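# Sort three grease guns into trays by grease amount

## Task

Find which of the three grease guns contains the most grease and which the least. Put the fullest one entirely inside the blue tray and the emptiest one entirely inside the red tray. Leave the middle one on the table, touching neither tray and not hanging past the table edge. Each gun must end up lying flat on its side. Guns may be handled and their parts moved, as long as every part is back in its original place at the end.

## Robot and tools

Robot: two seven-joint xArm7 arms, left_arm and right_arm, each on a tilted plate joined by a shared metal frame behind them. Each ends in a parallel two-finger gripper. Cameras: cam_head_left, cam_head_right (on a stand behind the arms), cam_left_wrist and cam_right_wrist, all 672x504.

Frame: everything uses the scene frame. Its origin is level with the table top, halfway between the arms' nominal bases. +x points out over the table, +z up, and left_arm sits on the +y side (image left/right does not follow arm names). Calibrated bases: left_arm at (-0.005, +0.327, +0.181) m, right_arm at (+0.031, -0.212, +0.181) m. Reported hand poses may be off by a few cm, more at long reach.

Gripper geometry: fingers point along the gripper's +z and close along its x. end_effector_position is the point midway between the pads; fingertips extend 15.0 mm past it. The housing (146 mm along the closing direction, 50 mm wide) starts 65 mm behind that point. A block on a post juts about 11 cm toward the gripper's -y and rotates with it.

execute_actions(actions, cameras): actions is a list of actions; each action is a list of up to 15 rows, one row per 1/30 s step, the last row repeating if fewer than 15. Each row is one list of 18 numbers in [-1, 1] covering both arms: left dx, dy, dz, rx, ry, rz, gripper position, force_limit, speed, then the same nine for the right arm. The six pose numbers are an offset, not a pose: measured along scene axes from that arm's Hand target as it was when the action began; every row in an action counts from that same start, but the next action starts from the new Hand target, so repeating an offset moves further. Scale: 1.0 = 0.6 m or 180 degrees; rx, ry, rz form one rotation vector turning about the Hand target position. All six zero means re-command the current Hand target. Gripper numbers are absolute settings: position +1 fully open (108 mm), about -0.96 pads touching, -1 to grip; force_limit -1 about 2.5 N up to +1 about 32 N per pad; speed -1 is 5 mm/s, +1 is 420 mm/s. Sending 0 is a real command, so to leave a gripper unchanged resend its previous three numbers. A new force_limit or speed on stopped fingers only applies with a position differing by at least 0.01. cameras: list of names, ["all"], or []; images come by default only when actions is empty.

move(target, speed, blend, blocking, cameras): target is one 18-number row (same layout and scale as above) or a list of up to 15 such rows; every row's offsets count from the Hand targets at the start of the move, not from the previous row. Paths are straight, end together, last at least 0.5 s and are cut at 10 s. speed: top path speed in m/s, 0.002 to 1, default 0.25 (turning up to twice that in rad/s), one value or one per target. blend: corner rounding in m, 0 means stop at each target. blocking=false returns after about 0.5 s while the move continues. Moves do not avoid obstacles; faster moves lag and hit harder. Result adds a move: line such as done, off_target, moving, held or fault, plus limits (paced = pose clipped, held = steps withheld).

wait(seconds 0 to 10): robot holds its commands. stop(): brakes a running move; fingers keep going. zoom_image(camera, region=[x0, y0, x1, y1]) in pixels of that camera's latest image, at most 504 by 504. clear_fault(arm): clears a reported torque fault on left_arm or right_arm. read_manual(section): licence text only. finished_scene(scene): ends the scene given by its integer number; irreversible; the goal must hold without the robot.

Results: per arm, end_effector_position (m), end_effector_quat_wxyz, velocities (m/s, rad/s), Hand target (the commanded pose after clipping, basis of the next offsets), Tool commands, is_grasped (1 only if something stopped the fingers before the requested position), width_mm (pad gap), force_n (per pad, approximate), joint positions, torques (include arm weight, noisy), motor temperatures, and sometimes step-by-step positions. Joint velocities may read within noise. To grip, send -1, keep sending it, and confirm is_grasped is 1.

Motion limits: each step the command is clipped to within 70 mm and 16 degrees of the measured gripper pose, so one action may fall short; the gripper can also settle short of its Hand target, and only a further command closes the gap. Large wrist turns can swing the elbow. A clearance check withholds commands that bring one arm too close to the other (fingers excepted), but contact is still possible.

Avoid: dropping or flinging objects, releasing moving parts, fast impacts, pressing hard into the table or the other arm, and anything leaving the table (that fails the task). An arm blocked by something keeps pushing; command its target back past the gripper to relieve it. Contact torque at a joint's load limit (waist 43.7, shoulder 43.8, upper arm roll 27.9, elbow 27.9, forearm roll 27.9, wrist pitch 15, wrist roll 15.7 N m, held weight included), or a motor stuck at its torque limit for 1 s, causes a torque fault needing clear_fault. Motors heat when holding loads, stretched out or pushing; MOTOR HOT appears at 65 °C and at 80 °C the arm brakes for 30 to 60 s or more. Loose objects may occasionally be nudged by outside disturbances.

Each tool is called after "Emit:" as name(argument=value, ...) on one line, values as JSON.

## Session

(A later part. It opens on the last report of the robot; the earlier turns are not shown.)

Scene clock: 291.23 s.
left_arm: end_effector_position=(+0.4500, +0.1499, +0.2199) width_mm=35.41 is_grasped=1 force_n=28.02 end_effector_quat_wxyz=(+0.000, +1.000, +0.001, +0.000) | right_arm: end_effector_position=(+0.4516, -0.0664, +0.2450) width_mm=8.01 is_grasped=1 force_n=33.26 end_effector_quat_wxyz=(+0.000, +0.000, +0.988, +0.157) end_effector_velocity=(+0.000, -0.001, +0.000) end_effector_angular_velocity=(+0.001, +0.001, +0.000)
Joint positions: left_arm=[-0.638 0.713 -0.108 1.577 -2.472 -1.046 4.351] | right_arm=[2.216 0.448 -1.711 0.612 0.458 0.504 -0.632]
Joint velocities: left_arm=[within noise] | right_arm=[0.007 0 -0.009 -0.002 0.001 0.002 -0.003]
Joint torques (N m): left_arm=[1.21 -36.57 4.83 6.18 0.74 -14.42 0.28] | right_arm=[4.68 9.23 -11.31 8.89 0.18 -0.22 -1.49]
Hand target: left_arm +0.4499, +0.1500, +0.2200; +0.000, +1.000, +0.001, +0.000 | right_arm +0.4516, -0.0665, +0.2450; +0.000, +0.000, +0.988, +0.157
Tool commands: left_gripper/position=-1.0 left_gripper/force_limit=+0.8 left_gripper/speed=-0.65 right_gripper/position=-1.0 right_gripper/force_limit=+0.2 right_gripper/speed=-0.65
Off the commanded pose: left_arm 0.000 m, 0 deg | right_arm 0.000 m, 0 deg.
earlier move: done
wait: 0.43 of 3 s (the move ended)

Emit:
move(target=[0,0,0,0,0,0,-1,0.8,-0.65,0,0.1462,-0.0333,0,0,0,-1,0.2,-0.65], speed=0.09)

Emit:
move(target=[[0,0,0,0,0,0,-1,0.8,-0.65,0,0,0,0,0,0,0.4,0.8,-0.4],[0,0.0833,0,0,0,0,-1,0.8,-0.65,0,-0.1,0,0,0,0,0.4,0.8,-0.4],[-0.0453,0.3498,-0.2167,0,0,0.5167,-1,0.8,-0.65,-0.0355,-0.5662,-0.2083,-0.0841,0.0685,-0.4309,0.4,0.8,-0.4],[-0.0453,0.3498,-0.3225,0,0,0.5167,0.05,0.8,-0.65,-0.0355,-0.5662,-0.3275,-0.0841,0.0685,-0.4309,-1,0.9,-0.65]], speed=[0.2,0.25,0.5,0.09], blend=[0,0.03,0.02,0], cameras=["cam_left_wrist"])

Emit:
move(target=[[0,0,0.2058,0,0,0,0.05,0.8,-0.65,0,0,0.1192,0,0,0,-1,0.9,-0.65],[0.0453,-0.5332,0.3892,-0.077,-0.0811,-0.512,0.05,0.8,-0.65,0.0328,0.2808,0.3192,0,0,0.435,-1,0.9,-0.65]], speed=[0.35,0.5], blend=[0.03,0], cameras=["cam_left_wrist","cam_right_wrist","cam_head_left"])

Emit:
zoom_image(camera="cam_left_wrist", region=[236, 300, 436, 450])

Scene clock: 403.93 s.
left_arm: end_effector_position=(+0.4500, +0.1500, +0.2200) width_mm=35.39 is_grasped=1 force_n=28.85 end_effector_quat_wxyz=(+0.000, +1.000, +0.001, +0.000) | right_arm: end_effector_position=(+0.4515, +0.0212, +0.2250) width_mm=8.01 is_grasped=1 force_n=35.05 end_effector_quat_wxyz=(+0.000, +0.000, +0.988, +0.157)
Joint positions: left_arm=[-0.638 0.713 -0.108 1.577 -2.472 -1.047 4.351] | right_arm=[1.801 0.522 -1.165 0.776 0.523 0.435 -0.519]
Joint torques (N m): left_arm=[-21.27 -37.82 -17.52 9.54 0.45 -1.64 -0.29] | right_arm=[4.62 -2.43 2.4 27.06 1.2 -2.63 -1.49]
Motor temperatures (°C): left_arm=[33 37 35 33 32 38 33] | right_arm=[33 39 39 29 31 33 35]
Hand target: left_arm +0.4499, +0.1500, +0.2200; +0.000, +1.000, +0.001, +0.000 | right_arm +0.4516, +0.0212, +0.2250; +0.000, +0.000, +0.988, +0.157
Off the commanded pose: left_arm 0.000 m, 0 deg | right_arm 0.000 m, 0 deg.
move: done

Scene clock: 409.00 s.
left_arm: end_effector_position=(+0.4228, +0.3599, +0.0264) width_mm=55.75 is_grasped=0 force_n=0.00 end_effector_quat_wxyz=(+0.000, +0.688, +0.726, +0.000) | right_arm: end_effector_position=(+0.4303, -0.3185, +0.0285) width_mm=35.51 is_grasped=1 force_n=37.76 end_effector_quat_wxyz=(+0.000, +0.631, +0.776, +0.000)
Joint positions: left_arm=[-0.558 0.68 0.45 1.119 -2.577 -0.349 3.103] | right_arm=[0.784 0.507 -0.801 0.559 0.868 -0.101 -0.152]
Joint torques (N m): left_arm=[-4.35 -23.64 -6.2 6.04 1.5 -0.23 -1.29] | right_arm=[5.87 -11.93 0.65 3.17 -0.71 -1.54 -1.01]
Hand target: left_arm +0.4228, +0.3599, +0.0265; +0.000, +0.688, +0.726, +0.000 | right_arm +0.4303, -0.3185, +0.0285; +0.000, +0.631, +0.776, +0.000
Off the commanded pose: left_arm 0.000 m, 0 deg | right_arm 0.000 m, 0 deg.
move: done
Images, in order (width x height): cam_left_wrist 672x504.

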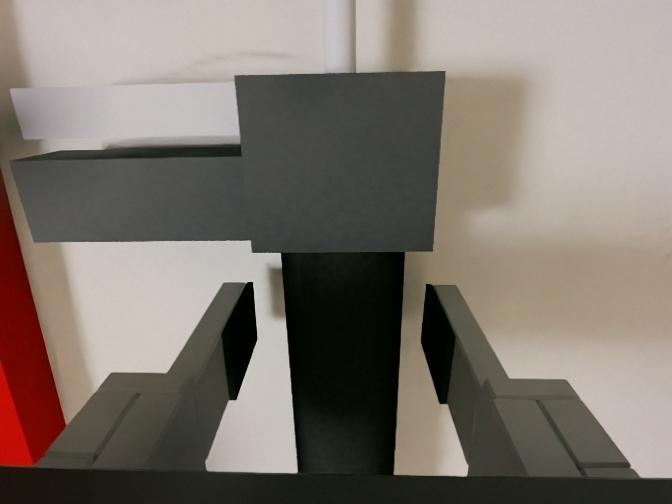

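Scene clock: 411.73 s.
left_arm: end_effector_position=(+0.4499, +0.0400, +0.2600) width_mm=55.75 is_grasped=0 force_n=0.00 end_effector_quat_wxyz=(+0.156, +0.988, +0.001, +0.000) | right_arm: end_effector_position=(+0.4499, -0.1500, +0.2200) width_mm=35.42 is_grasped=1 force_n=28.70 end_effector_quat_wxyz=(+0.000, -0.001, +1.000, +0.000)
Joint positions: left_arm=[-0.64 0.76 -0.218 1.749 -2.609 -0.93 4.419] | right_arm=[2.117 0.772 -1.691 0.594 0.464 0.653 -0.682]
Joint torques (N m): left_arm=[-7.54 -30.29 -14.98 10.93 -3.81 -5.12 1.53] | right_arm=[19.16 -3.57 -7.94 26.14 -1.63 -0.8 -1.53]
Hand target: left_arm +0.4499, +0.0400, +0.2600; +0.156, +0.988, +0.001, +0.000 | right_arm +0.4499, -0.1500, +0.2201; +0.000, -0.001, +1.000, +0.000
Off the commanded pose: left_arm 0.000 m, 0 deg | right_arm 0.000 m, 0 deg.
move: done
Images, in order (width x height): cam_head_left 672x504, cam_left_wrist 672x504, cam_right_wrist 672x504.

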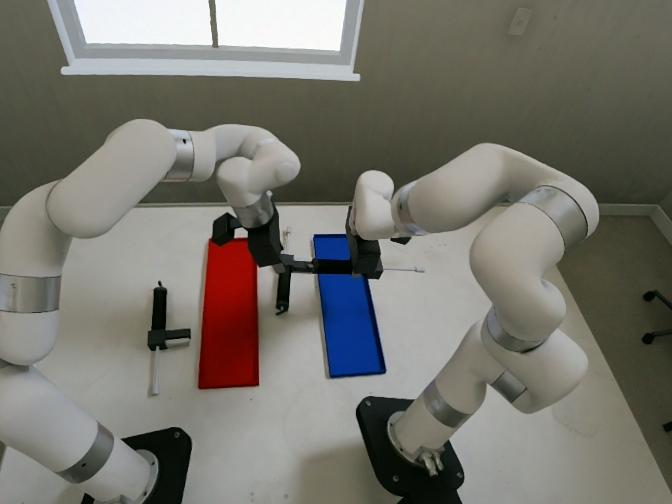

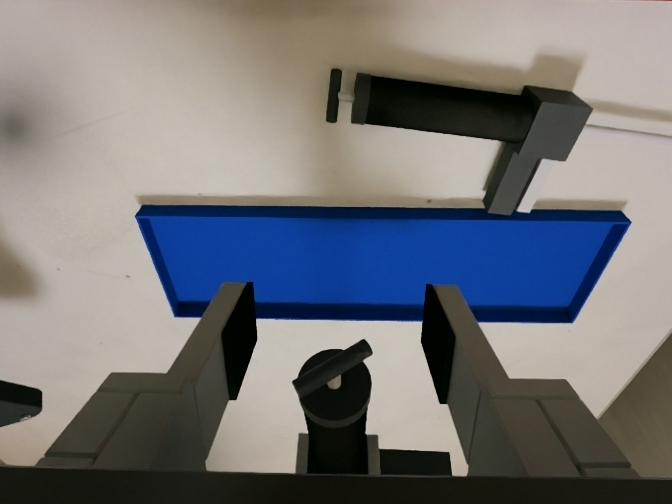

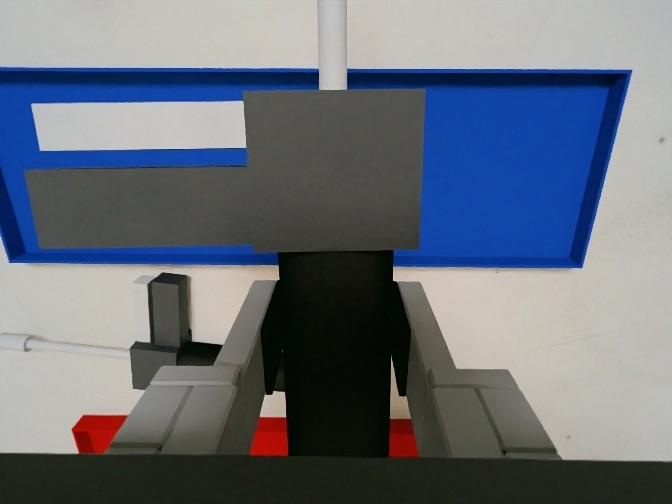

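Scaled by 2.520 from the camera's 672x504 image, which has a finer 960x720 frame.

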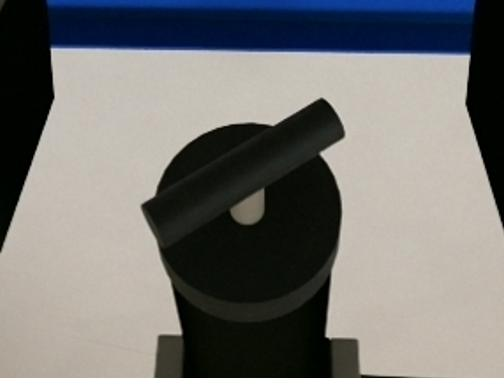

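Emit:
move(target=[[0,-0.0983,-0.0508,0,0,0,0.05,0.8,-0.65,0,0,0,0,0,0,-1,0.9,-0.65],[0,-0.0983,-0.0508,0,0,0,-1,0.2,-0.65,0,0,0,0,0,0,-1,0.9,-0.65]], speed=0.2, cameras=["cam_left_wrist"])

Emit:
move(target=[0,0.15,0,0,0,0,-1,0.2,-0.65,0,0,0,0,0,0,-1,0.9,-0.65], speed=0.04, blocking=false)

Emit:
wait(seconds=0.1)

Emit:
wait(seconds=0.2)

Emit:
wait(seconds=0.2)

Emit:
wait(seconds=0.2)

Emit:
wait(seconds=0.2)

Emit:
wait(seconds=0.2)

Emit:
wait(seconds=0.2)

Emit:
wait(seconds=0.2)

Emit:
wait(seconds=3)

Scene clock: 440.37 s.
left_arm: end_effector_position=(+0.4499, -0.0190, +0.2295) width_mm=8.16 is_grasped=0 force_n=31.60 end_effector_quat_wxyz=(+0.156, +0.988, +0.001, +0.000) | right_arm: end_effector_position=(+0.4500, -0.1500, +0.2201) width_mm=35.36 is_grasped=1 force_n=28.91 end_effector_quat_wxyz=(+0.000, -0.001, +1.000, +0.000)
Joint positions: left_arm=[-0.702 0.997 -0.221 2.017 -2.578 -0.973 4.396] | right_arm=[2.117 0.772 -1.691 0.594 0.464 0.653 -0.682]
Joint torques (N m): left_arm=[-15.42 -36.35 -12.17 10.41 -1.52 -2.25 0.86] | right_arm=[18.84 -3.27 -3.77 23.21 -1.3 -0.97 -1.47]
Hand target: left_arm +0.4499, -0.0190, +0.2295; +0.156, +0.988, +0.001, +0.000 | right_arm +0.4499, -0.1500, +0.2201; +0.000, -0.001, +1.000, +0.000
Off the commanded pose: left_arm 0.000 m, 0 deg | right_arm 0.000 m, 0 deg.
move: done
Images, in order (width x height): cam_left_wrist 672x504.

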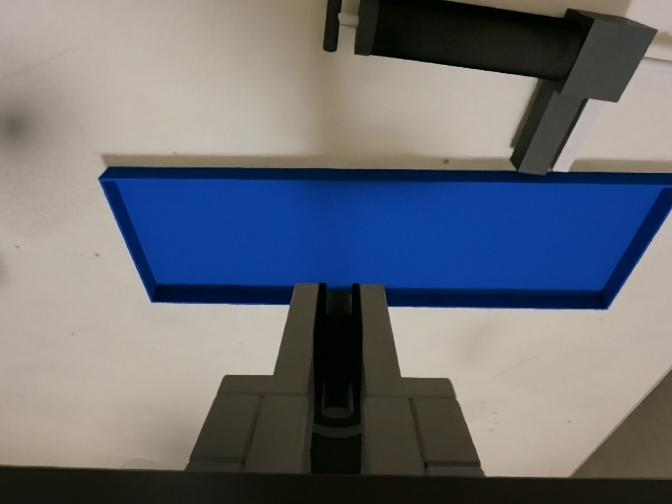

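Scene clock: 440.87 s.
left_arm: end_effector_position=(+0.4499, -0.0034, +0.2295) width_mm=8.16 is_grasped=1 force_n=31.79 end_effector_quat_wxyz=(+0.156, +0.988, +0.001, -0.001) end_effector_velocity=(-0.001, +0.040, -0.001) end_effector_angular_velocity=(+0.000, +0.003, +0.004) | right_arm: end_effector_position=(+0.4500, -0.1500, +0.2201) width_mm=35.36 is_grasped=1 force_n=28.96 end_effector_quat_wxyz=(+0.000, -0.001, +1.000, +0.000)
Joint positions: left_arm=[-0.681 0.937 -0.215 1.926 -2.582 -0.941 4.396] | right_arm=[2.117 0.772 -1.691 0.594 0.464 0.653 -0.682]
Joint velocities: left_arm=[0.053 -0.149 0.014 -0.223 -0.011 0.081 0] | right_arm=[within noise]
Joint torques (N m): left_arm=[-6.27 -42.6 -4.07 7.86 -1.8 0.86 -0.02] | right_arm=[18.36 -3.18 -2.84 21.17 -1.4 -0.96 -1.32]
Hand target: left_arm +0.4499, +0.0007, +0.2295; +0.156, +0.988, +0.001, +0.000 | right_arm +0.4499, -0.1500, +0.2201; +0.000, -0.001, +1.000, +0.000
Tool commands: left_gripper/position=-1.0 left_gripper/force_limit=+0.2 left_gripper/speed=-0.65 right_gripper/position=-1.0 right_gripper/force_limit=+0.9 right_gripper/speed=-0.65
Off the commanded pose: left_arm 0.074 m, 0 deg | right_arm 0.000 m, 0 deg.
move: running

Scene clock: 440.97 s.
left_arm: end_effector_position=(+0.4499, +0.0006, +0.2295) width_mm=8.16 is_grasped=1 force_n=31.86 end_effector_quat_wxyz=(+0.156, +0.988, +0.001, -0.001) end_effector_velocity=(+0.000, +0.040, +0.000) end_effector_angular_velocity=(-0.001, -0.001, +0.000) | right_arm: end_effector_position=(+0.4500, -0.1500, +0.2201) width_mm=35.36 is_grasped=1 force_n=28.97 end_effector_quat_wxyz=(+0.000, -0.001, +1.000, +0.000)
Joint positions: left_arm=[-0.676 0.922 -0.213 1.904 -2.583 -0.933 4.396] | right_arm=[2.117 0.772 -1.691 0.594 0.464 0.653 -0.682]
Joint velocities: left_arm=[0.053 -0.146 0.012 -0.214 -0.008 0.077 0.006] | right_arm=[within noise]
Joint torques (N m): left_arm=[-5.42 -43.05 -4.27 8.4 -1.91 0.74 1.08] | right_arm=[18.29 -3.15 -2.73 20.76 -1.34 -0.97 -1.4]
Hand target: left_arm +0.4499, +0.0047, +0.2295; +0.156, +0.988, +0.001, +0.000 | right_arm +0.4499, -0.1500, +0.2201; +0.000, -0.001, +1.000, +0.000
Tool commands: left_gripper/position=-1.0 left_gripper/force_limit=+0.2 left_gripper/speed=-0.65 right_gripper/position=-1.0 right_gripper/force_limit=+0.9 right_gripper/speed=-0.65
Off the commanded pose: left_arm 0.070 m, 0 deg | right_arm 0.000 m, 0 deg.
earlier move: running
wait: 0.10 s; no rest

Scene clock: 441.17 s.
left_arm: end_effector_position=(+0.4500, +0.0087, +0.2295) width_mm=8.16 is_grasped=1 force_n=31.98 end_effector_quat_wxyz=(+0.156, +0.988, +0.001, -0.001) end_effector_velocity=(+0.000, +0.040, +0.000) end_effector_angular_velocity=(+0.000, +0.000, +0.000) | right_arm: end_effector_position=(+0.4500, -0.1500, +0.2201) width_mm=35.36 is_grasped=1 force_n=28.98 end_effector_quat_wxyz=(+0.000, -0.001, +1.000, +0.000)
Joint positions: left_arm=[-0.665 0.893 -0.211 1.862 -2.585 -0.917 4.398] | right_arm=[2.117 0.772 -1.691 0.594 0.464 0.653 -0.682]
Joint velocities: left_arm=[0.055 -0.14 0.011 -0.202 -0.009 0.073 0.012] | right_arm=[within noise]
Joint torques (N m): left_arm=[-5.55 -42.19 -4.29 7.41 -2.16 0.89 1.72] | right_arm=[18.26 -2.93 -2.97 19.81 -1.37 -0.98 -1.37]
Hand target: left_arm +0.4499, +0.0127, +0.2295; +0.156, +0.988, +0.001, +0.000 | right_arm +0.4499, -0.1500, +0.2201; +0.000, -0.001, +1.000, +0.000
Tool commands: left_gripper/position=-1.0 left_gripper/force_limit=+0.2 left_gripper/speed=-0.65 right_gripper/position=-1.0 right_gripper/force_limit=+0.9 right_gripper/speed=-0.65
Off the commanded pose: left_arm 0.062 m, 0 deg | right_arm 0.000 m, 0 deg.
earlier move: running
wait: 0.20 s; no rest

Scene clock: 441.37 s.
left_arm: end_effector_position=(+0.4499, +0.0163, +0.2295) width_mm=8.16 is_grasped=1 force_n=31.97 end_effector_quat_wxyz=(+0.156, +0.988, +0.001, +0.000) end_effector_velocity=(-0.003, +0.028, +0.003) end_effector_angular_velocity=(-0.026, -0.009, -0.010) | right_arm: end_effector_position=(+0.4499, -0.1498, +0.2201) width_mm=35.36 is_grasped=1 force_n=29.08 end_effector_quat_wxyz=(+0.000, -0.001, +1.000, +0.001) end_effector_velocity=(+0.000, +0.005, +0.002) end_effector_angular_velocity=(+0.005, -0.004, +0.010)
Joint positions: left_arm=[-0.654 0.865 -0.209 1.823 -2.586 -0.903 4.401] | right_arm=[2.117 0.772 -1.691 0.594 0.464 0.653 -0.682]
Joint velocities: left_arm=[0.043 -0.131 0.004 -0.19 -0.011 0.089 0.016] | right_arm=[0.007 -0.002 0.004 0.004 0 0 0.001]
Joint torques (N m): left_arm=[-0.52 -44.51 0.86 5.95 0.46 -5.3 1.32] | right_arm=[10.61 -1.47 -8.35 15.52 -1.3 -1.04 -1.34]
Hand target: left_arm +0.4499, +0.0207, +0.2295; +0.156, +0.988, +0.001, +0.000 | right_arm +0.4499, -0.1500, +0.2201; +0.000, -0.001, +1.000, +0.000
Tool commands: left_gripper/position=-1.0 left_gripper/force_limit=+0.2 left_gripper/speed=-0.65 right_gripper/position=-1.0 right_gripper/force_limit=+0.9 right_gripper/speed=-0.65
Off the commanded pose: left_arm 0.055 m, 0 deg | right_arm 0.000 m, 0 deg.
earlier move: running
wait: 0.20 s; no rest

Scene clock: 441.57 s.
left_arm: end_effector_position=(+0.4499, +0.0245, +0.2295) width_mm=8.16 is_grasped=1 force_n=31.84 end_effector_quat_wxyz=(+0.156, +0.988, +0.001, +0.000) end_effector_velocity=(-0.001, +0.041, +0.000) end_effector_angular_velocity=(+0.004, +0.003, +0.000) | right_arm: end_effector_position=(+0.4499, -0.1497, +0.2201) width_mm=35.36 is_grasped=1 force_n=29.08 end_effector_quat_wxyz=(+0.000, -0.001, +1.000, +0.001)
Joint positions: left_arm=[-0.643 0.839 -0.207 1.786 -2.588 -0.89 4.405] | right_arm=[2.117 0.772 -1.691 0.594 0.464 0.653 -0.682]
Joint velocities: left_arm=[0.053 -0.131 0.01 -0.182 -0.012 0.059 0.02] | right_arm=[within noise]
Joint torques (N m): left_arm=[-0.31 -44.93 1.57 5.92 0.06 -5.92 1.34] | right_arm=[4.56 -0.48 -12.02 12.85 -1.68 -1.04 -1.2]
Hand target: left_arm +0.4499, +0.0287, +0.2295; +0.156, +0.988, +0.001, +0.000 | right_arm +0.4499, -0.1500, +0.2201; +0.000, -0.001, +1.000, +0.000
Tool commands: left_gripper/position=-1.0 left_gripper/force_limit=+0.2 left_gripper/speed=-0.65 right_gripper/position=-1.0 right_gripper/force_limit=+0.9 right_gripper/speed=-0.65
Off the commanded pose: left_arm 0.047 m, 0 deg | right_arm 0.000 m, 0 deg.
earlier move: running
wait: 0.20 s; no rest

Scene clock: 441.77 s.
left_arm: end_effector_position=(+0.4499, +0.0326, +0.2295) width_mm=8.16 is_grasped=1 force_n=31.83 end_effector_quat_wxyz=(+0.156, +0.988, +0.001, +0.000) end_effector_velocity=(+0.000, +0.039, +0.001) end_effector_angular_velocity=(+0.000, -0.003, -0.001) | right_arm: end_effector_position=(+0.4499, -0.1498, +0.2201) width_mm=35.36 is_grasped=1 force_n=29.11 end_effector_quat_wxyz=(+0.000, -0.001, +1.000, +0.001)
Joint positions: left_arm=[-0.632 0.813 -0.206 1.75 -2.59 -0.878 4.409] | right_arm=[2.117 0.772 -1.691 0.594 0.464 0.653 -0.682]
Joint velocities: left_arm=[0.053 -0.127 0.008 -0.171 -0.009 0.058 0.024] | right_arm=[within noise]
Joint torques (N m): left_arm=[0.16 -44.74 2.16 5.59 0.34 -6.3 1.48] | right_arm=[-2.3 0.74 -14.03 8.89 -1.96 -1.09 -1.07]
Hand target: left_arm +0.4499, +0.0367, +0.2295; +0.156, +0.988, +0.001, +0.000 | right_arm +0.4499, -0.1500, +0.2201; +0.000, -0.001, +1.000, +0.000
Tool commands: left_gripper/position=-1.0 left_gripper/force_limit=+0.2 left_gripper/speed=-0.65 right_gripper/position=-1.0 right_gripper/force_limit=+0.9 right_gripper/speed=-0.65
Off the commanded pose: left_arm 0.038 m, 0 deg | right_arm 0.000 m, 0 deg.
earlier move: running
wait: 0.20 s; no rest

Scene clock: 441.97 s.
left_arm: end_effector_position=(+0.4499, +0.0407, +0.2295) width_mm=8.16 is_grasped=1 force_n=31.92 end_effector_quat_wxyz=(+0.156, +0.988, +0.001, +0.000) end_effector_velocity=(+0.000, +0.041, -0.001) end_effector_angular_velocity=(+0.002, +0.001, +0.001) | right_arm: end_effector_position=(+0.4499, -0.1499, +0.2201) width_mm=35.36 is_grasped=1 force_n=29.11 end_effector_quat_wxyz=(+0.000, -0.001, +1.000, +0.001)
Joint positions: left_arm=[-0.621 0.788 -0.204 1.716 -2.592 -0.867 4.415] | right_arm=[2.117 0.772 -1.691 0.594 0.464 0.653 -0.682]
Joint velocities: left_arm=[0.06 -0.124 0.006 -0.167 -0.01 0.056 0.029] | right_arm=[within noise]
Joint torques (N m): left_arm=[0.25 -43.62 2.58 5.77 0.27 -6.68 1.31] | right_arm=[-5.59 2.02 -14.73 7.05 -2.24 -1.16 -0.9]
Hand target: left_arm +0.4499, +0.0447, +0.2295; +0.156, +0.988, +0.001, +0.000 | right_arm +0.4499, -0.1500, +0.2201; +0.000, -0.001, +1.000, +0.000
Tool commands: left_gripper/position=-1.0 left_gripper/force_limit=+0.2 left_gripper/speed=-0.65 right_gripper/position=-1.0 right_gripper/force_limit=+0.9 right_gripper/speed=-0.65
Off the commanded pose: left_arm 0.030 m, 0 deg | right_arm 0.000 m, 0 deg.
earlier move: running
wait: 0.20 s; no rest

Scene clock: 442.17 s.
left_arm: end_effector_position=(+0.4499, +0.0486, +0.2295) width_mm=8.16 is_grasped=1 force_n=31.88 end_effector_quat_wxyz=(+0.156, +0.988, +0.001, +0.000) end_effector_velocity=(+0.000, +0.040, +0.000) end_effector_angular_velocity=(-0.001, +0.000, +0.001) | right_arm: end_effector_position=(+0.4499, -0.1499, +0.2201) width_mm=35.36 is_grasped=1 force_n=29.12 end_effector_quat_wxyz=(+0.000, -0.001, +1.000, +0.001)
Joint positions: left_arm=[-0.61 0.763 -0.204 1.684 -2.595 -0.856 4.421] | right_arm=[2.117 0.772 -1.691 0.594 0.464 0.653 -0.682]
Joint velocities: left_arm=[0.058 -0.12 0.004 -0.156 -0.012 0.052 0.032] | right_arm=[within noise]
Joint torques (N m): left_arm=[2.61 -43.86 3.16 5.08 0.55 -7.42 1.6] | right_arm=[-7.47 3.06 -15.06 5.89 -2.33 -1.27 -0.71]
Hand target: left_arm +0.4499, +0.0527, +0.2295; +0.156, +0.988, +0.001, +0.000 | right_arm +0.4499, -0.1500, +0.2201; +0.000, -0.001, +1.000, +0.000
Tool commands: left_gripper/position=-1.0 left_gripper/force_limit=+0.2 left_gripper/speed=-0.65 right_gripper/position=-1.0 right_gripper/force_limit=+0.9 right_gripper/speed=-0.65
Off the commanded pose: left_arm 0.022 m, 0 deg | right_arm 0.000 m, 0 deg.
earlier move: running
wait: 0.20 s; no rest

Scene clock: 442.37 s.
left_arm: end_effector_position=(+0.4499, +0.0567, +0.2295) width_mm=8.16 is_grasped=1 force_n=31.78 end_effector_quat_wxyz=(+0.156, +0.988, +0.001, +0.000) end_effector_velocity=(+0.000, +0.040, +0.000) end_effector_angular_velocity=(+0.001, -0.001, -0.001) | right_arm: end_effector_position=(+0.4499, -0.1500, +0.2201) width_mm=35.36 is_grasped=1 force_n=29.13 end_effector_quat_wxyz=(+0.000, -0.001, +1.000, +0.000)
Joint positions: left_arm=[-0.598 0.74 -0.203 1.653 -2.597 -0.846 4.427] | right_arm=[2.117 0.772 -1.691 0.594 0.464 0.653 -0.682]
Joint velocities: left_arm=[0.059 -0.117 0.004 -0.15 -0.011 0.049 0.036] | right_arm=[within noise]
Joint torques (N m): left_arm=[1.06 -43.49 3 5.16 0.53 -7.81 1.44] | right_arm=[-7.91 4.17 -15.32 5.31 -2.29 -1.29 -0.54]
Hand target: left_arm +0.4499, +0.0607, +0.2295; +0.156, +0.988, +0.001, +0.000 | right_arm +0.4499, -0.1500, +0.2201; +0.000, -0.001, +1.000, +0.000
Tool commands: left_gripper/position=-1.0 left_gripper/force_limit=+0.2 left_gripper/speed=-0.65 right_gripper/position=-1.0 right_gripper/force_limit=+0.9 right_gripper/speed=-0.65
Off the commanded pose: left_arm 0.014 m, 0 deg | right_arm 0.000 m, 0 deg.
earlier move: running
wait: 0.20 s; no rest

Scene clock: 442.90 s.
left_arm: end_effector_position=(+0.4499, +0.0710, +0.2295) width_mm=8.16 is_grasped=1 force_n=31.45 end_effector_quat_wxyz=(+0.156, +0.988, +0.001, +0.000) | right_arm: end_effector_position=(+0.4499, -0.1500, +0.2201) width_mm=35.36 is_grasped=1 force_n=29.17 end_effector_quat_wxyz=(+0.000, -0.001, +1.000, +0.000)
Joint positions: left_arm=[-0.576 0.698 -0.202 1.601 -2.601 -0.829 4.442] | right_arm=[2.117 0.772 -1.691 0.594 0.464 0.653 -0.682]
Joint torques (N m): left_arm=[1.67 -43.23 3.62 5.34 0.42 -8.03 1.32] | right_arm=[-8.27 5.53 -15.38 4.77 -2.32 -1.48 -0.08]
Hand target: left_arm +0.4499, +0.0710, +0.2295; +0.156, +0.988, +0.001, +0.000 | right_arm +0.4499, -0.1500, +0.2201; +0.000, -0.001, +1.000, +0.000
Tool commands: left_gripper/position=-1.0 left_gripper/force_limit=+0.2 left_gripper/speed=-0.65 right_gripper/position=-1.0 right_gripper/force_limit=+0.9 right_gripper/speed=-0.65
Off the commanded pose: left_arm 0.000 m, 0 deg | right_arm 0.000 m, 0 deg.
earlier move: done
wait: 0.53 of 3 s (the move ended)

Emit:
move(target=[0,-0.149,-0.0183,0,0,0,-1,0.2,-0.65,0,0,0,0,0,0,-1,0.9,-0.65], speed=0.09)

Emit:
move(target=[[0,0,0,0,0,0,0.05,0.8,-0.4,0,0,0,0,0,0,-1,0.9,-0.65],[0,0.1,0.02,0,0,0,0.05,0.8,-0.4,0,-0.05,0,0,0,0,-1,0.9,-0.65],[0,0.4973,0.0692,0,0,0,0.05,0.8,-0.4,-0.0165,-0.325,-0.2168,0,0,0.4633,-1,0.9,-0.65],[0,0.4973,0.0692,0,0,0,0.05,0.8,-0.4,-0.0165,-0.325,-0.3177,0,0,0.4633,0.4,0.8,-0.4],[0,0.4973,0.0692,0,0,0,0.05,0.8,-0.4,-0.0165,-0.325,-0.1668,0,0,0.4633,0.4,0.8,-0.4],[0,0.4973,0.0692,0,0,0,0.05,0.8,-0.4,0.1868,0.2825,-0.0335,0,0,0.4633,0.4,0.8,-0.4]], speed=[0.2,0.25,0.5,0.09,0.35,0.5], blend=[0,0.03,0.02,0,0.04,0], cameras=["cam_right_wrist","cam_head_left"])

Scene clock: 529.63 s.
left_arm: end_effector_position=(+0.4500, -0.0182, +0.2185) width_mm=8.16 is_grasped=1 force_n=32.62 end_effector_quat_wxyz=(+0.156, +0.988, +0.001, +0.000) | right_arm: end_effector_position=(+0.4500, -0.1501, +0.2200) width_mm=35.36 is_grasped=1 force_n=29.27 end_effector_quat_wxyz=(+0.000, -0.001, +1.000, +0.000)
Joint positions: left_arm=[-0.693 1.004 -0.218 2.002 -2.572 -0.95 4.394] | right_arm=[2.117 0.773 -1.691 0.594 0.464 0.653 -0.682]
Joint torques (N m): left_arm=[-21.38 -30.24 -16.88 11.61 0.95 -0.1 1.32] | right_arm=[25.84 -3.63 -1.91 29.59 0.56 -1.7 -0.37]
Hand target: left_arm +0.4499, -0.0184, +0.2185; +0.156, +0.988, +0.001, +0.000 | right_arm +0.4499, -0.1500, +0.2201; +0.000, -0.001, +1.000, +0.000
Off the commanded pose: left_arm 0.000 m, 0 deg | right_arm 0.000 m, 0 deg.
move: done

Scene clock: 536.10 s.
left_arm: end_effector_position=(+0.4499, +0.2800, +0.2600) width_mm=55.75 is_grasped=0 force_n=0.00 end_effector_quat_wxyz=(+0.156, +0.988, +0.001, +0.000) | right_arm: end_effector_position=(+0.5620, +0.0195, +0.1999) width_mm=75.00 is_grasped=0 force_n=0.00 end_effector_quat_wxyz=(+0.000, -0.666, +0.746, +0.000)
Joint positions: left_arm=[-0.178 0.193 -0.2 1.204 -2.822 -0.803 4.948] | right_arm=[1.257 0.696 -0.805 1.298 -0.027 0.766 -1.591]
Joint torques (N m): left_arm=[-3.16 -32.25 -6.43 9.73 -3.84 -5.43 1.16] | right_arm=[10.49 -12.2 2.52 26.67 1.24 -0.38 -1.51]
Hand target: left_arm +0.4499, +0.2800, +0.2600; +0.156, +0.988, +0.001, +0.000 | right_arm +0.5620, +0.0195, +0.2000; +0.000, -0.666, +0.746, +0.000
Off the commanded pose: left_arm 0.000 m, 0 deg | right_arm 0.000 m, 0 deg.
move: done; limits=paced
Images, in order (width x height): cam_head_left 672x504, cam_right_wrist 672x504.

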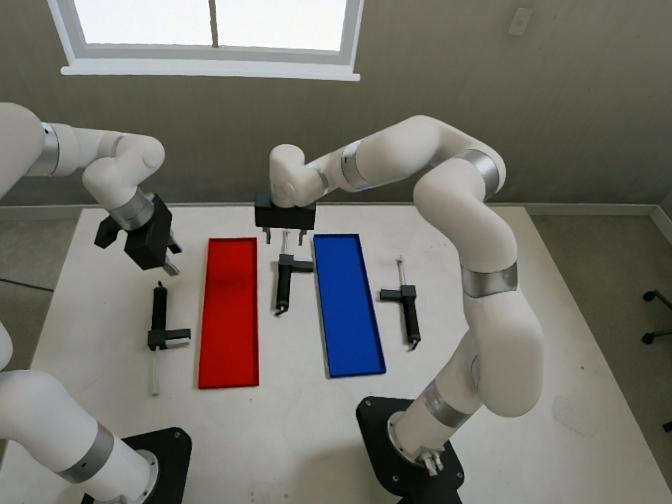

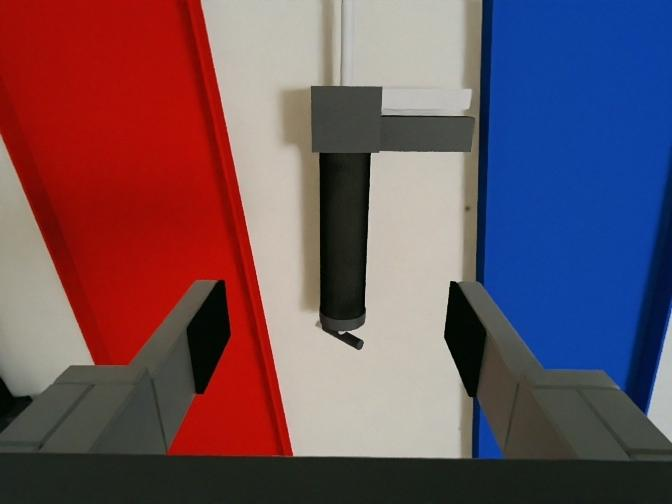

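Emit:
move(target=[[0,0,0,0,0,0,0.05,0.8,-0.4,0.0055,-0.0148,-0.1833,0,0,0,0.4,0.8,-0.4],[0,0,0,0,0,0,0.05,0.8,-0.4,0.0055,-0.0148,-0.2858,0,0,0,-1,0.9,-0.65],[0,0,0,0,0,0,0.05,0.8,-0.4,0.0055,-0.0148,-0.1667,0,0,0,-1,0.9,-0.65],[0,-0.2833,0,0,0,0,0.05,0.8,-0.4,-0.1867,-0.2825,0.0333,0,0,-0.4633,-1,0.9,-0.65]], speed=[0.4,0.25,0.3,0.5], blend=[0.03,0,0.03,0], cameras=["cam_left_wrist","cam_right_wrist","cam_head_left"])

Emit:
zoom_image(camera="cam_left_wrist", region=[236, 250, 436, 400])

Scene clock: 563.60 s.
left_arm: end_effector_position=(+0.4499, +0.1100, +0.2600) width_mm=55.75 is_grasped=0 force_n=0.00 end_effector_quat_wxyz=(+0.156, +0.988, +0.001, +0.000) | right_arm: end_effector_position=(+0.4500, -0.1500, +0.2199) width_mm=35.27 is_grasped=1 force_n=35.87 end_effector_quat_wxyz=(+0.000, -0.001, +1.000, +0.000)
Joint positions: left_arm=[-0.524 0.56 -0.223 1.504 -2.636 -0.857 4.496] | right_arm=[2.178 0.562 -1.767 0.576 0.109 0.593 -0.42]
Joint torques (N m): left_arm=[-16.74 -26.95 -8.81 10.89 1.65 -5.17 -1.34] | right_arm=[18.56 6.1 -3.73 18.46 1.25 -3 -1.65]
Hand target: left_arm +0.4499, +0.1100, +0.2600; +0.156, +0.988, +0.001, +0.000 | right_arm +0.4500, -0.1500, +0.2199; +0.000, -0.001, +1.000, +0.000
Off the commanded pose: left_arm 0.000 m, 0 deg | right_arm 0.000 m, 0 deg.
move: done
Images, in order (width x height): cam_head_left 672x504, cam_left_wrist 672x504, cam_right_wrist 672x504.

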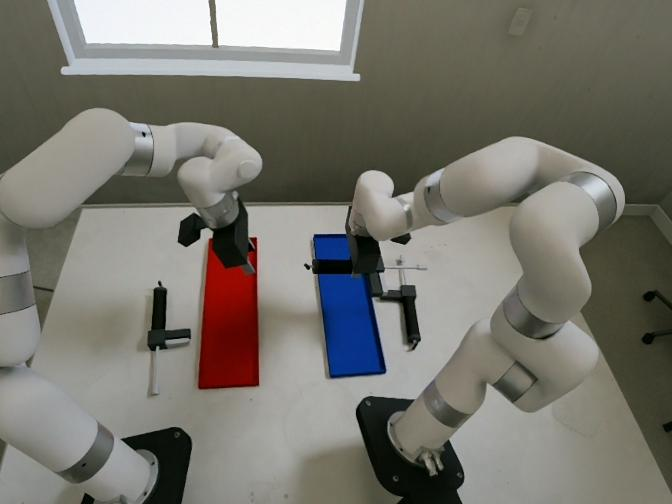

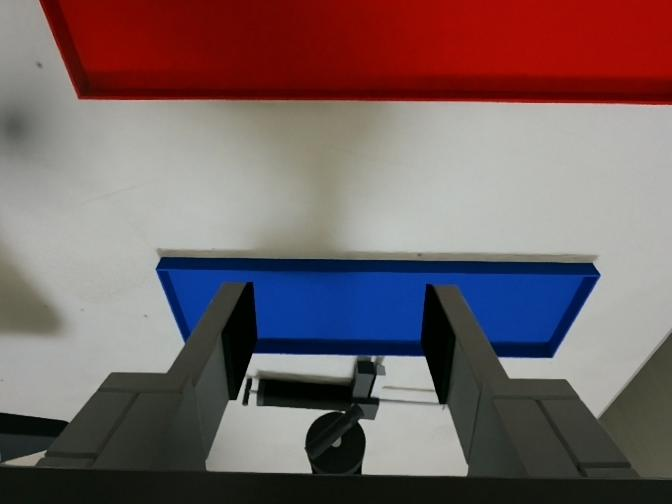

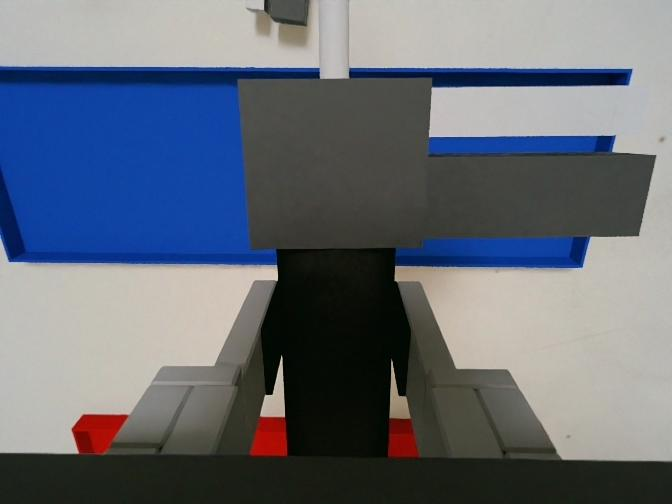

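Scaled by 2.520 from the camera's 672x504 image, which has a finer 960x720 frame.

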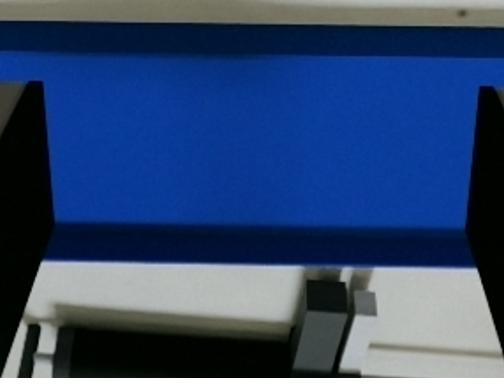

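Emit:
move(target=[[0.0017,-0.2162,-0.0533,0,0,0,0.05,0.8,-0.4,0,0,0,0,0,0,-1,0.9,-0.65],[0.0017,-0.2162,-0.0533,0,0,0,-1,0.2,-0.65,0,0,0,0,0,0,-1,0.9,-0.65]], speed=0.25, cameras=["cam_left_wrist"])

Emit:
move(target=[0,0.125,0,0,0,0,-1,0.2,-0.65,0,0,0,0,0,0,-1,0.9,-0.65], speed=0.045, blocking=false)

Emit:
wait(seconds=0.1)

Emit:
wait(seconds=0.15)

Emit:
wait(seconds=0.15)

Emit:
wait(seconds=0.15)

Emit:
wait(seconds=0.15)

Emit:
wait(seconds=0.15)

Emit:
wait(seconds=0.15)

Emit:
wait(seconds=3)

Scene clock: 589.93 s.
left_arm: end_effector_position=(+0.4508, -0.0197, +0.2280) width_mm=8.04 is_grasped=0 force_n=33.40 end_effector_quat_wxyz=(+0.156, +0.988, +0.001, +0.000) | right_arm: end_effector_position=(+0.4501, -0.1500, +0.2200) width_mm=35.27 is_grasped=1 force_n=35.29 end_effector_quat_wxyz=(+0.000, -0.001, +1.000, +0.000)
Joint positions: left_arm=[-0.694 1.005 -0.235 2.025 -2.564 -0.978 4.391] | right_arm=[2.178 0.562 -1.767 0.575 0.109 0.592 -0.42]
Joint torques (N m): left_arm=[-15.99 -38.54 -11.08 10.68 0.36 -1.07 1.18] | right_arm=[18.65 4.03 2.2 18.84 0.66 -0.64 -1.5]
Motor temperatures (°C): left_arm=[33 36 36 34 32 33 33] | right_arm=[33 39 38 31 31 33 35]
Hand target: left_arm +0.4510, -0.0197, +0.2281; +0.156, +0.988, +0.001, +0.000 | right_arm +0.4500, -0.1500, +0.2199; +0.000, -0.001, +1.000, +0.000
Off the commanded pose: left_arm 0.000 m, 0 deg | right_arm 0.000 m, 0 deg.
move: done
Images, in order (width x height): cam_left_wrist 672x504.

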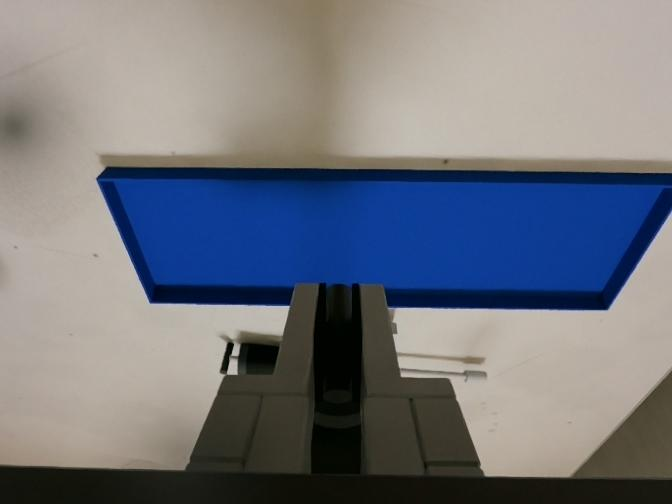

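Scene clock: 590.43 s.
left_arm: end_effector_position=(+0.4509, -0.0027, +0.2281) width_mm=8.04 is_grasped=1 force_n=33.14 end_effector_quat_wxyz=(+0.156, +0.988, +0.001, -0.001) end_effector_velocity=(+0.000, +0.047, +0.000) end_effector_angular_velocity=(+0.005, +0.002, +0.004) | right_arm: end_effector_position=(+0.4500, -0.1498, +0.2200) width_mm=35.27 is_grasped=1 force_n=35.57 end_effector_quat_wxyz=(+0.000, -0.001, +1.000, +0.001)
Joint positions: left_arm=[-0.67 0.938 -0.229 1.924 -2.568 -0.941 4.391] | right_arm=[2.178 0.562 -1.767 0.576 0.109 0.593 -0.42]
Joint velocities: left_arm=[0.061 -0.168 0.017 -0.248 -0.011 0.086 0] | right_arm=[within noise]
Joint torques (N m): left_arm=[-1.68 -47.15 1.32 6.88 0.38 -3.75 0.01] | right_arm=[8.4 2.2 -5.8 16.76 -0.15 1.01 -1.62]
Hand target: left_arm +0.4510, +0.0022, +0.2281; +0.156, +0.988, +0.001, +0.000 | right_arm +0.4500, -0.1500, +0.2199; +0.000, -0.001, +1.000, +0.000
Tool commands: left_gripper/position=-1.0 left_gripper/force_limit=+0.2 left_gripper/speed=-0.65 right_gripper/position=-1.0 right_gripper/force_limit=+0.9 right_gripper/speed=-0.65
Off the commanded pose: left_arm 0.058 m, 0 deg | right_arm 0.000 m, 0 deg.
move: running

Scene clock: 590.53 s.
left_arm: end_effector_position=(+0.4509, +0.0020, +0.2281) width_mm=8.04 is_grasped=1 force_n=33.19 end_effector_quat_wxyz=(+0.156, +0.988, +0.001, -0.001) end_effector_velocity=(+0.000, +0.046, +0.000) end_effector_angular_velocity=(+0.002, -0.001, +0.000) | right_arm: end_effector_position=(+0.4500, -0.1498, +0.2200) width_mm=35.27 is_grasped=1 force_n=35.59 end_effector_quat_wxyz=(+0.000, -0.001, +1.000, +0.001)
Joint positions: left_arm=[-0.664 0.921 -0.227 1.9 -2.569 -0.932 4.391] | right_arm=[2.178 0.562 -1.767 0.576 0.109 0.593 -0.42]
Joint velocities: left_arm=[0.062 -0.167 0.014 -0.244 -0.009 0.086 0.007] | right_arm=[within noise]
Joint torques (N m): left_arm=[-1.08 -46.42 1.34 6.93 -0.25 -4.27 1.22] | right_arm=[4.79 1.89 -7.1 15.9 -0.18 1.25 -1.72]
Hand target: left_arm +0.4510, +0.0066, +0.2281; +0.156, +0.988, +0.001, +0.000 | right_arm +0.4500, -0.1500, +0.2199; +0.000, -0.001, +1.000, +0.000
Tool commands: left_gripper/position=-1.0 left_gripper/force_limit=+0.2 left_gripper/speed=-0.65 right_gripper/position=-1.0 right_gripper/force_limit=+0.9 right_gripper/speed=-0.65
Off the commanded pose: left_arm 0.053 m, 0 deg | right_arm 0.000 m, 0 deg.
earlier move: running
wait: 0.10 s; no rest

Scene clock: 590.70 s.
left_arm: end_effector_position=(+0.4510, +0.0097, +0.2280) width_mm=8.04 is_grasped=1 force_n=33.26 end_effector_quat_wxyz=(+0.156, +0.988, +0.001, -0.001) end_effector_velocity=(+0.000, +0.044, +0.000) end_effector_angular_velocity=(+0.000, -0.001, -0.002) | right_arm: end_effector_position=(+0.4500, -0.1498, +0.2200) width_mm=35.27 is_grasped=1 force_n=35.67 end_effector_quat_wxyz=(+0.000, -0.001, +1.000, +0.001)
Joint positions: left_arm=[-0.654 0.894 -0.225 1.86 -2.571 -0.918 4.393] | right_arm=[2.178 0.562 -1.767 0.576 0.109 0.593 -0.42]
Joint velocities: left_arm=[0.059 -0.155 0.012 -0.223 -0.01 0.079 0.013] | right_arm=[within noise]
Joint torques (N m): left_arm=[-0.55 -45.63 1.4 6.8 0.45 -4.81 1.45] | right_arm=[-0.66 1.45 -8.51 14.47 -0.39 1.58 -1.88]
Hand target: left_arm +0.4510, +0.0141, +0.2281; +0.156, +0.988, +0.001, +0.000 | right_arm +0.4500, -0.1500, +0.2199; +0.000, -0.001, +1.000, +0.000
Tool commands: left_gripper/position=-1.0 left_gripper/force_limit=+0.2 left_gripper/speed=-0.65 right_gripper/position=-1.0 right_gripper/force_limit=+0.9 right_gripper/speed=-0.65
Off the commanded pose: left_arm 0.046 m, 0 deg | right_arm 0.000 m, 0 deg.
earlier move: running
wait: 0.17 s; no rest

Scene clock: 590.87 s.
left_arm: end_effector_position=(+0.4510, +0.0170, +0.2280) width_mm=8.04 is_grasped=1 force_n=33.30 end_effector_quat_wxyz=(+0.156, +0.988, +0.001, -0.001) end_effector_velocity=(+0.000, +0.045, +0.000) end_effector_angular_velocity=(+0.000, +0.001, +0.001) | right_arm: end_effector_position=(+0.4500, -0.1499, +0.2200) width_mm=35.27 is_grasped=1 force_n=35.70 end_effector_quat_wxyz=(+0.000, -0.001, +1.000, +0.001)
Joint positions: left_arm=[-0.644 0.869 -0.223 1.824 -2.572 -0.906 4.395] | right_arm=[2.178 0.562 -1.767 0.576 0.109 0.593 -0.42]
Joint velocities: left_arm=[0.062 -0.152 0.011 -0.215 -0.012 0.076 0.017] | right_arm=[within noise]
Joint torques (N m): left_arm=[-0.55 -45.74 1.54 6.37 0.37 -5.36 1.46] | right_arm=[-3.94 1.16 -9.52 13.13 -0.75 1.66 -1.94]
Hand target: left_arm +0.4510, +0.0215, +0.2281; +0.156, +0.988, +0.001, +0.000 | right_arm +0.4500, -0.1500, +0.2199; +0.000, -0.001, +1.000, +0.000
Tool commands: left_gripper/position=-1.0 left_gripper/force_limit=+0.2 left_gripper/speed=-0.65 right_gripper/position=-1.0 right_gripper/force_limit=+0.9 right_gripper/speed=-0.65
Off the commanded pose: left_arm 0.038 m, 0 deg | right_arm 0.000 m, 0 deg.
earlier move: running
wait: 0.17 s; no rest

Scene clock: 591.03 s.
left_arm: end_effector_position=(+0.4510, +0.0245, +0.2280) width_mm=8.04 is_grasped=1 force_n=33.35 end_effector_quat_wxyz=(+0.156, +0.988, +0.001, +0.000) end_effector_velocity=(+0.000, +0.044, +0.000) end_effector_angular_velocity=(+0.000, +0.000, +0.001) | right_arm: end_effector_position=(+0.4500, -0.1499, +0.2200) width_mm=35.27 is_grasped=1 force_n=35.68 end_effector_quat_wxyz=(+0.000, -0.001, +1.000, +0.000)
Joint positions: left_arm=[-0.633 0.844 -0.222 1.789 -2.574 -0.893 4.399] | right_arm=[2.178 0.562 -1.767 0.576 0.109 0.593 -0.42]
Joint velocities: left_arm=[0.062 -0.144 0.009 -0.201 -0.011 0.071 0.021] | right_arm=[within noise]
Joint torques (N m): left_arm=[0.43 -44.53 3.08 6 0.41 -6.03 1.3] | right_arm=[-5.7 1.44 -9.9 11.73 -0.95 1.67 -1.94]
Hand target: left_arm +0.4510, +0.0289, +0.2281; +0.156, +0.988, +0.001, +0.000 | right_arm +0.4500, -0.1500, +0.2199; +0.000, -0.001, +1.000, +0.000
Tool commands: left_gripper/position=-1.0 left_gripper/force_limit=+0.2 left_gripper/speed=-0.65 right_gripper/position=-1.0 right_gripper/force_limit=+0.9 right_gripper/speed=-0.65
Off the commanded pose: left_arm 0.031 m, 0 deg | right_arm 0.000 m, 0 deg.
earlier move: running
wait: 0.17 s; no rest

Scene clock: 591.20 s.
left_arm: end_effector_position=(+0.4510, +0.0320, +0.2280) width_mm=8.04 is_grasped=1 force_n=33.29 end_effector_quat_wxyz=(+0.156, +0.988, +0.001, +0.000) end_effector_velocity=(+0.000, +0.045, +0.000) end_effector_angular_velocity=(+0.000, +0.000, +0.000) | right_arm: end_effector_position=(+0.4500, -0.1500, +0.2200) width_mm=35.27 is_grasped=1 force_n=35.70 end_effector_quat_wxyz=(+0.000, -0.001, +1.000, +0.000)
Joint positions: left_arm=[-0.623 0.82 -0.22 1.756 -2.576 -0.882 4.403] | right_arm=[2.178 0.562 -1.767 0.576 0.109 0.593 -0.42]
Joint velocities: left_arm=[0.065 -0.144 0.008 -0.197 -0.012 0.068 0.027] | right_arm=[within noise]
Joint torques (N m): left_arm=[0.52 -44.61 2.96 5.73 0.22 -6.39 1.27] | right_arm=[-5.84 1.61 -10.17 10.53 -1.33 1.66 -2]
Hand target: left_arm +0.4510, +0.0364, +0.2281; +0.156, +0.988, +0.001, +0.000 | right_arm +0.4500, -0.1500, +0.2199; +0.000, -0.001, +1.000, +0.000
Tool commands: left_gripper/position=-1.0 left_gripper/force_limit=+0.2 left_gripper/speed=-0.65 right_gripper/position=-1.0 right_gripper/force_limit=+0.9 right_gripper/speed=-0.65
Off the commanded pose: left_arm 0.023 m, 0 deg | right_arm 0.000 m, 0 deg.
earlier move: running
wait: 0.17 s; no rest

Scene clock: 591.37 s.
left_arm: end_effector_position=(+0.4510, +0.0393, +0.2280) width_mm=8.04 is_grasped=1 force_n=33.31 end_effector_quat_wxyz=(+0.156, +0.988, +0.001, +0.000) end_effector_velocity=(+0.001, +0.045, +0.001) end_effector_angular_velocity=(-0.001, -0.004, +0.000) | right_arm: end_effector_position=(+0.4500, -0.1500, +0.2199) width_mm=35.27 is_grasped=1 force_n=35.67 end_effector_quat_wxyz=(+0.000, -0.001, +1.000, +0.000)
Joint positions: left_arm=[-0.612 0.797 -0.219 1.725 -2.578 -0.871 4.407] | right_arm=[2.178 0.562 -1.767 0.576 0.109 0.593 -0.42]
Joint velocities: left_arm=[0.064 -0.141 0.006 -0.187 -0.01 0.064 0.03] | right_arm=[within noise]
Joint torques (N m): left_arm=[1.67 -44.27 3.06 5.59 0.7 -6.66 1.61] | right_arm=[-6.25 1.73 -10.39 10.12 -1.51 1.62 -2.01]
Hand target: left_arm +0.4510, +0.0438, +0.2281; +0.156, +0.988, +0.001, +0.000 | right_arm +0.4500, -0.1500, +0.2199; +0.000, -0.001, +1.000, +0.000
Tool commands: left_gripper/position=-1.0 left_gripper/force_limit=+0.2 left_gripper/speed=-0.65 right_gripper/position=-1.0 right_gripper/force_limit=+0.9 right_gripper/speed=-0.65
Off the commanded pose: left_arm 0.016 m, 0 deg | right_arm 0.000 m, 0 deg.
earlier move: running
wait: 0.17 s; no rest

Scene clock: 591.53 s.
left_arm: end_effector_position=(+0.4510, +0.0468, +0.2280) width_mm=8.04 is_grasped=1 force_n=33.28 end_effector_quat_wxyz=(+0.156, +0.988, +0.001, +0.000) end_effector_velocity=(+0.000, +0.045, +0.000) end_effector_angular_velocity=(+0.000, +0.000, +0.000) | right_arm: end_effector_position=(+0.4500, -0.1500, +0.2199) width_mm=35.27 is_grasped=1 force_n=35.67 end_effector_quat_wxyz=(+0.000, -0.001, +1.000, +0.000)
Joint positions: left_arm=[-0.601 0.774 -0.218 1.694 -2.58 -0.861 4.413] | right_arm=[2.178 0.562 -1.767 0.576 0.109 0.593 -0.42]
Joint velocities: left_arm=[0.066 -0.136 0.005 -0.18 -0.013 0.06 0.035] | right_arm=[within noise]
Joint torques (N m): left_arm=[1.52 -44.14 4 6.2 0.61 -7.39 1.34] | right_arm=[-6.61 2.21 -10.35 9.8 -1.67 1.59 -1.97]
Hand target: left_arm +0.4510, +0.0512, +0.2281; +0.156, +0.988, +0.001, +0.000 | right_arm +0.4500, -0.1500, +0.2199; +0.000, -0.001, +1.000, +0.000
Tool commands: left_gripper/position=-1.0 left_gripper/force_limit=+0.2 left_gripper/speed=-0.65 right_gripper/position=-1.0 right_gripper/force_limit=+0.9 right_gripper/speed=-0.65
Off the commanded pose: left_arm 0.008 m, 0 deg | right_arm 0.000 m, 0 deg.
earlier move: running
wait: 0.17 s; no rest

Scene clock: 591.90 s.
left_arm: end_effector_position=(+0.4509, +0.0552, +0.2280) width_mm=8.04 is_grasped=1 force_n=33.22 end_effector_quat_wxyz=(+0.156, +0.988, +0.001, +0.000) | right_arm: end_effector_position=(+0.4500, -0.1500, +0.2199) width_mm=35.27 is_grasped=1 force_n=35.67 end_effector_quat_wxyz=(+0.000, -0.001, +1.000, +0.000)
Joint positions: left_arm=[-0.588 0.748 -0.217 1.661 -2.583 -0.849 4.419] | right_arm=[2.178 0.562 -1.767 0.575 0.109 0.593 -0.42]
Joint torques (N m): left_arm=[2.01 -43.12 3.55 5.94 0.57 -7.3 1.27] | right_arm=[-6.99 2.66 -10.42 9.41 -1.94 1.58 -2.01]
Hand target: left_arm +0.4510, +0.0553, +0.2281; +0.156, +0.988, +0.001, +0.000 | right_arm +0.4500, -0.1500, +0.2199; +0.000, -0.001, +1.000, +0.000
Tool commands: left_gripper/position=-1.0 left_gripper/force_limit=+0.2 left_gripper/speed=-0.65 right_gripper/position=-1.0 right_gripper/force_limit=+0.9 right_gripper/speed=-0.65
Off the commanded pose: left_arm 0.000 m, 0 deg | right_arm 0.000 m, 0 deg.
earlier move: done
wait: 0.37 of 3 s (the move ended)

Emit:
move(target=[0,-0.1245,-0.015,0,0,0,-1,0.2,-0.65,0,0,0,0,0,0,-1,0.9,-0.65], speed=0.09)

Emit:
move(target=[[0,0,0,0,0,0,0.4,0.8,-0.4,0,0,0,0,0,0,-1,0.9,-0.65],[0,0.1,0.02,0,0,0,0.4,0.8,-0.4,0,-0.05,0,0,0,0,-1,0.9,-0.65],[-0.0572,0.6362,-0.2152,0.077,0.0811,0.512,0.4,0.8,-0.4,0.02,0.25,-0.08,0,0,-0.3,-1,0.9,-0.65],[-0.0572,0.6362,-0.3243,0.077,0.0811,0.512,-1,1.0,-0.65,0.0417,0.4967,-0.1998,0,0,-0.5,-1,0.9,-0.65]], speed=[0.2,0.25,0.5,0.4], blend=[0,0.03,0.03,0], cameras=["cam_left_wrist","cam_right_wrist","cam_head_left"])

Scene clock: 683.37 s.
left_arm: end_effector_position=(+0.4510, -0.0193, +0.2190) width_mm=8.04 is_grasped=1 force_n=34.89 end_effector_quat_wxyz=(+0.156, +0.988, +0.001, +0.000) | right_arm: end_effector_position=(+0.4499, -0.1502, +0.2198) width_mm=35.27 is_grasped=1 force_n=36.29 end_effector_quat_wxyz=(+0.000, -0.001, +1.000, +0.000)
Joint positions: left_arm=[-0.687 1.012 -0.233 2.015 -2.559 -0.96 4.39] | right_arm=[2.178 0.562 -1.767 0.575 0.109 0.593 -0.42]
Joint torques (N m): left_arm=[-19.57 -31.58 -15.22 11.52 2.31 -1.41 1.29] | right_arm=[18.97 1.6 4.16 29.36 0.18 -2.67 -1.81]
Hand target: left_arm +0.4510, -0.0194, +0.2191; +0.156, +0.988, +0.001, +0.000 | right_arm +0.4500, -0.1500, +0.2199; +0.000, -0.001, +1.000, +0.000
Off the commanded pose: left_arm 0.000 m, 0 deg | right_arm 0.000 m, 0 deg.
move: done

Scene clock: 688.27 s.
left_arm: end_effector_position=(+0.4167, +0.3622, +0.0245) width_mm=35.19 is_grasped=1 force_n=43.61 end_effector_quat_wxyz=(+0.000, +0.688, +0.726, +0.000) | right_arm: end_effector_position=(+0.4750, +0.1480, +0.1001) width_mm=35.27 is_grasped=1 force_n=35.06 end_effector_quat_wxyz=(+0.000, +0.707, +0.708, +0.000)
Joint positions: left_arm=[-0.588 0.686 0.497 1.103 -2.638 -0.324 3.16] | right_arm=[1.501 1.292 -0.935 1.481 0.66 0.751 1.285]
Joint torques (N m): left_arm=[-5.19 -22.46 -3.44 5.65 -1.04 -1.24 -0.72] | right_arm=[12.83 -18.69 -13.42 25.03 -1.45 -0.65 1.13]
Hand target: left_arm +0.4166, +0.3623, +0.0245; +0.000, +0.688, +0.726, +0.000 | right_arm +0.4750, +0.1480, +0.1001; +0.000, +0.707, +0.708, +0.000
Off the commanded pose: left_arm 0.000 m, 0 deg | right_arm 0.000 m, 0 deg.
move: done
Images, in order (width x height): cam_head_left 672x504, cam_left_wrist 672x504, cam_right_wrist 672x504.

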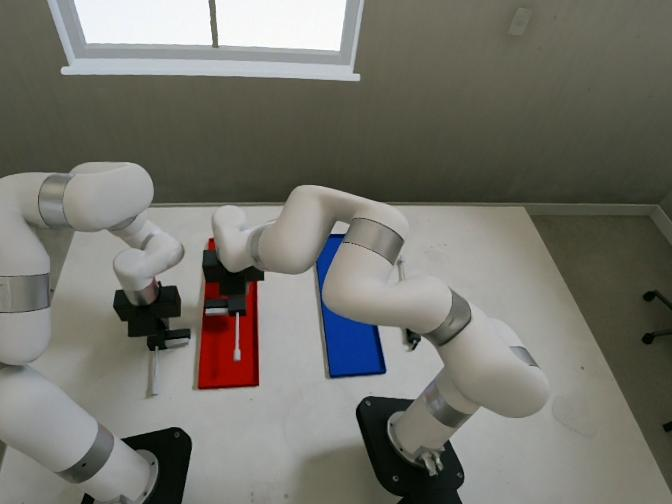

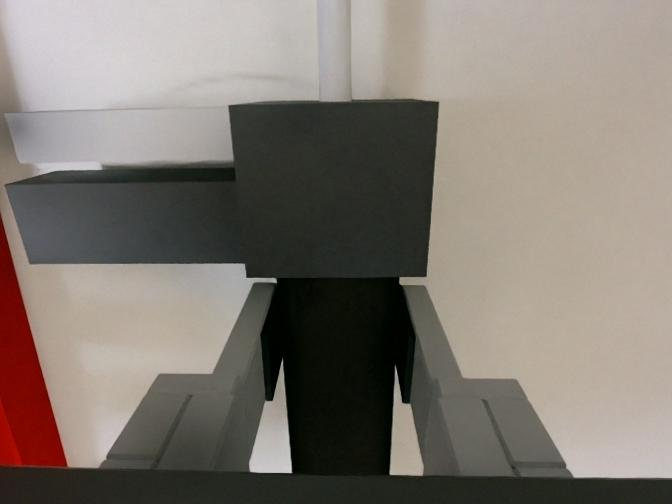

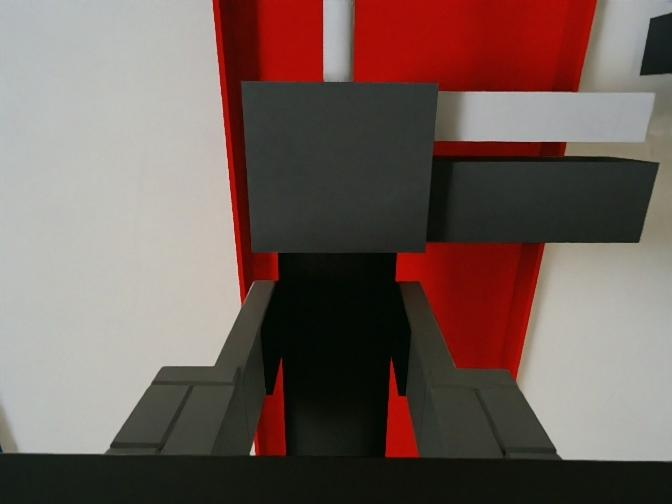

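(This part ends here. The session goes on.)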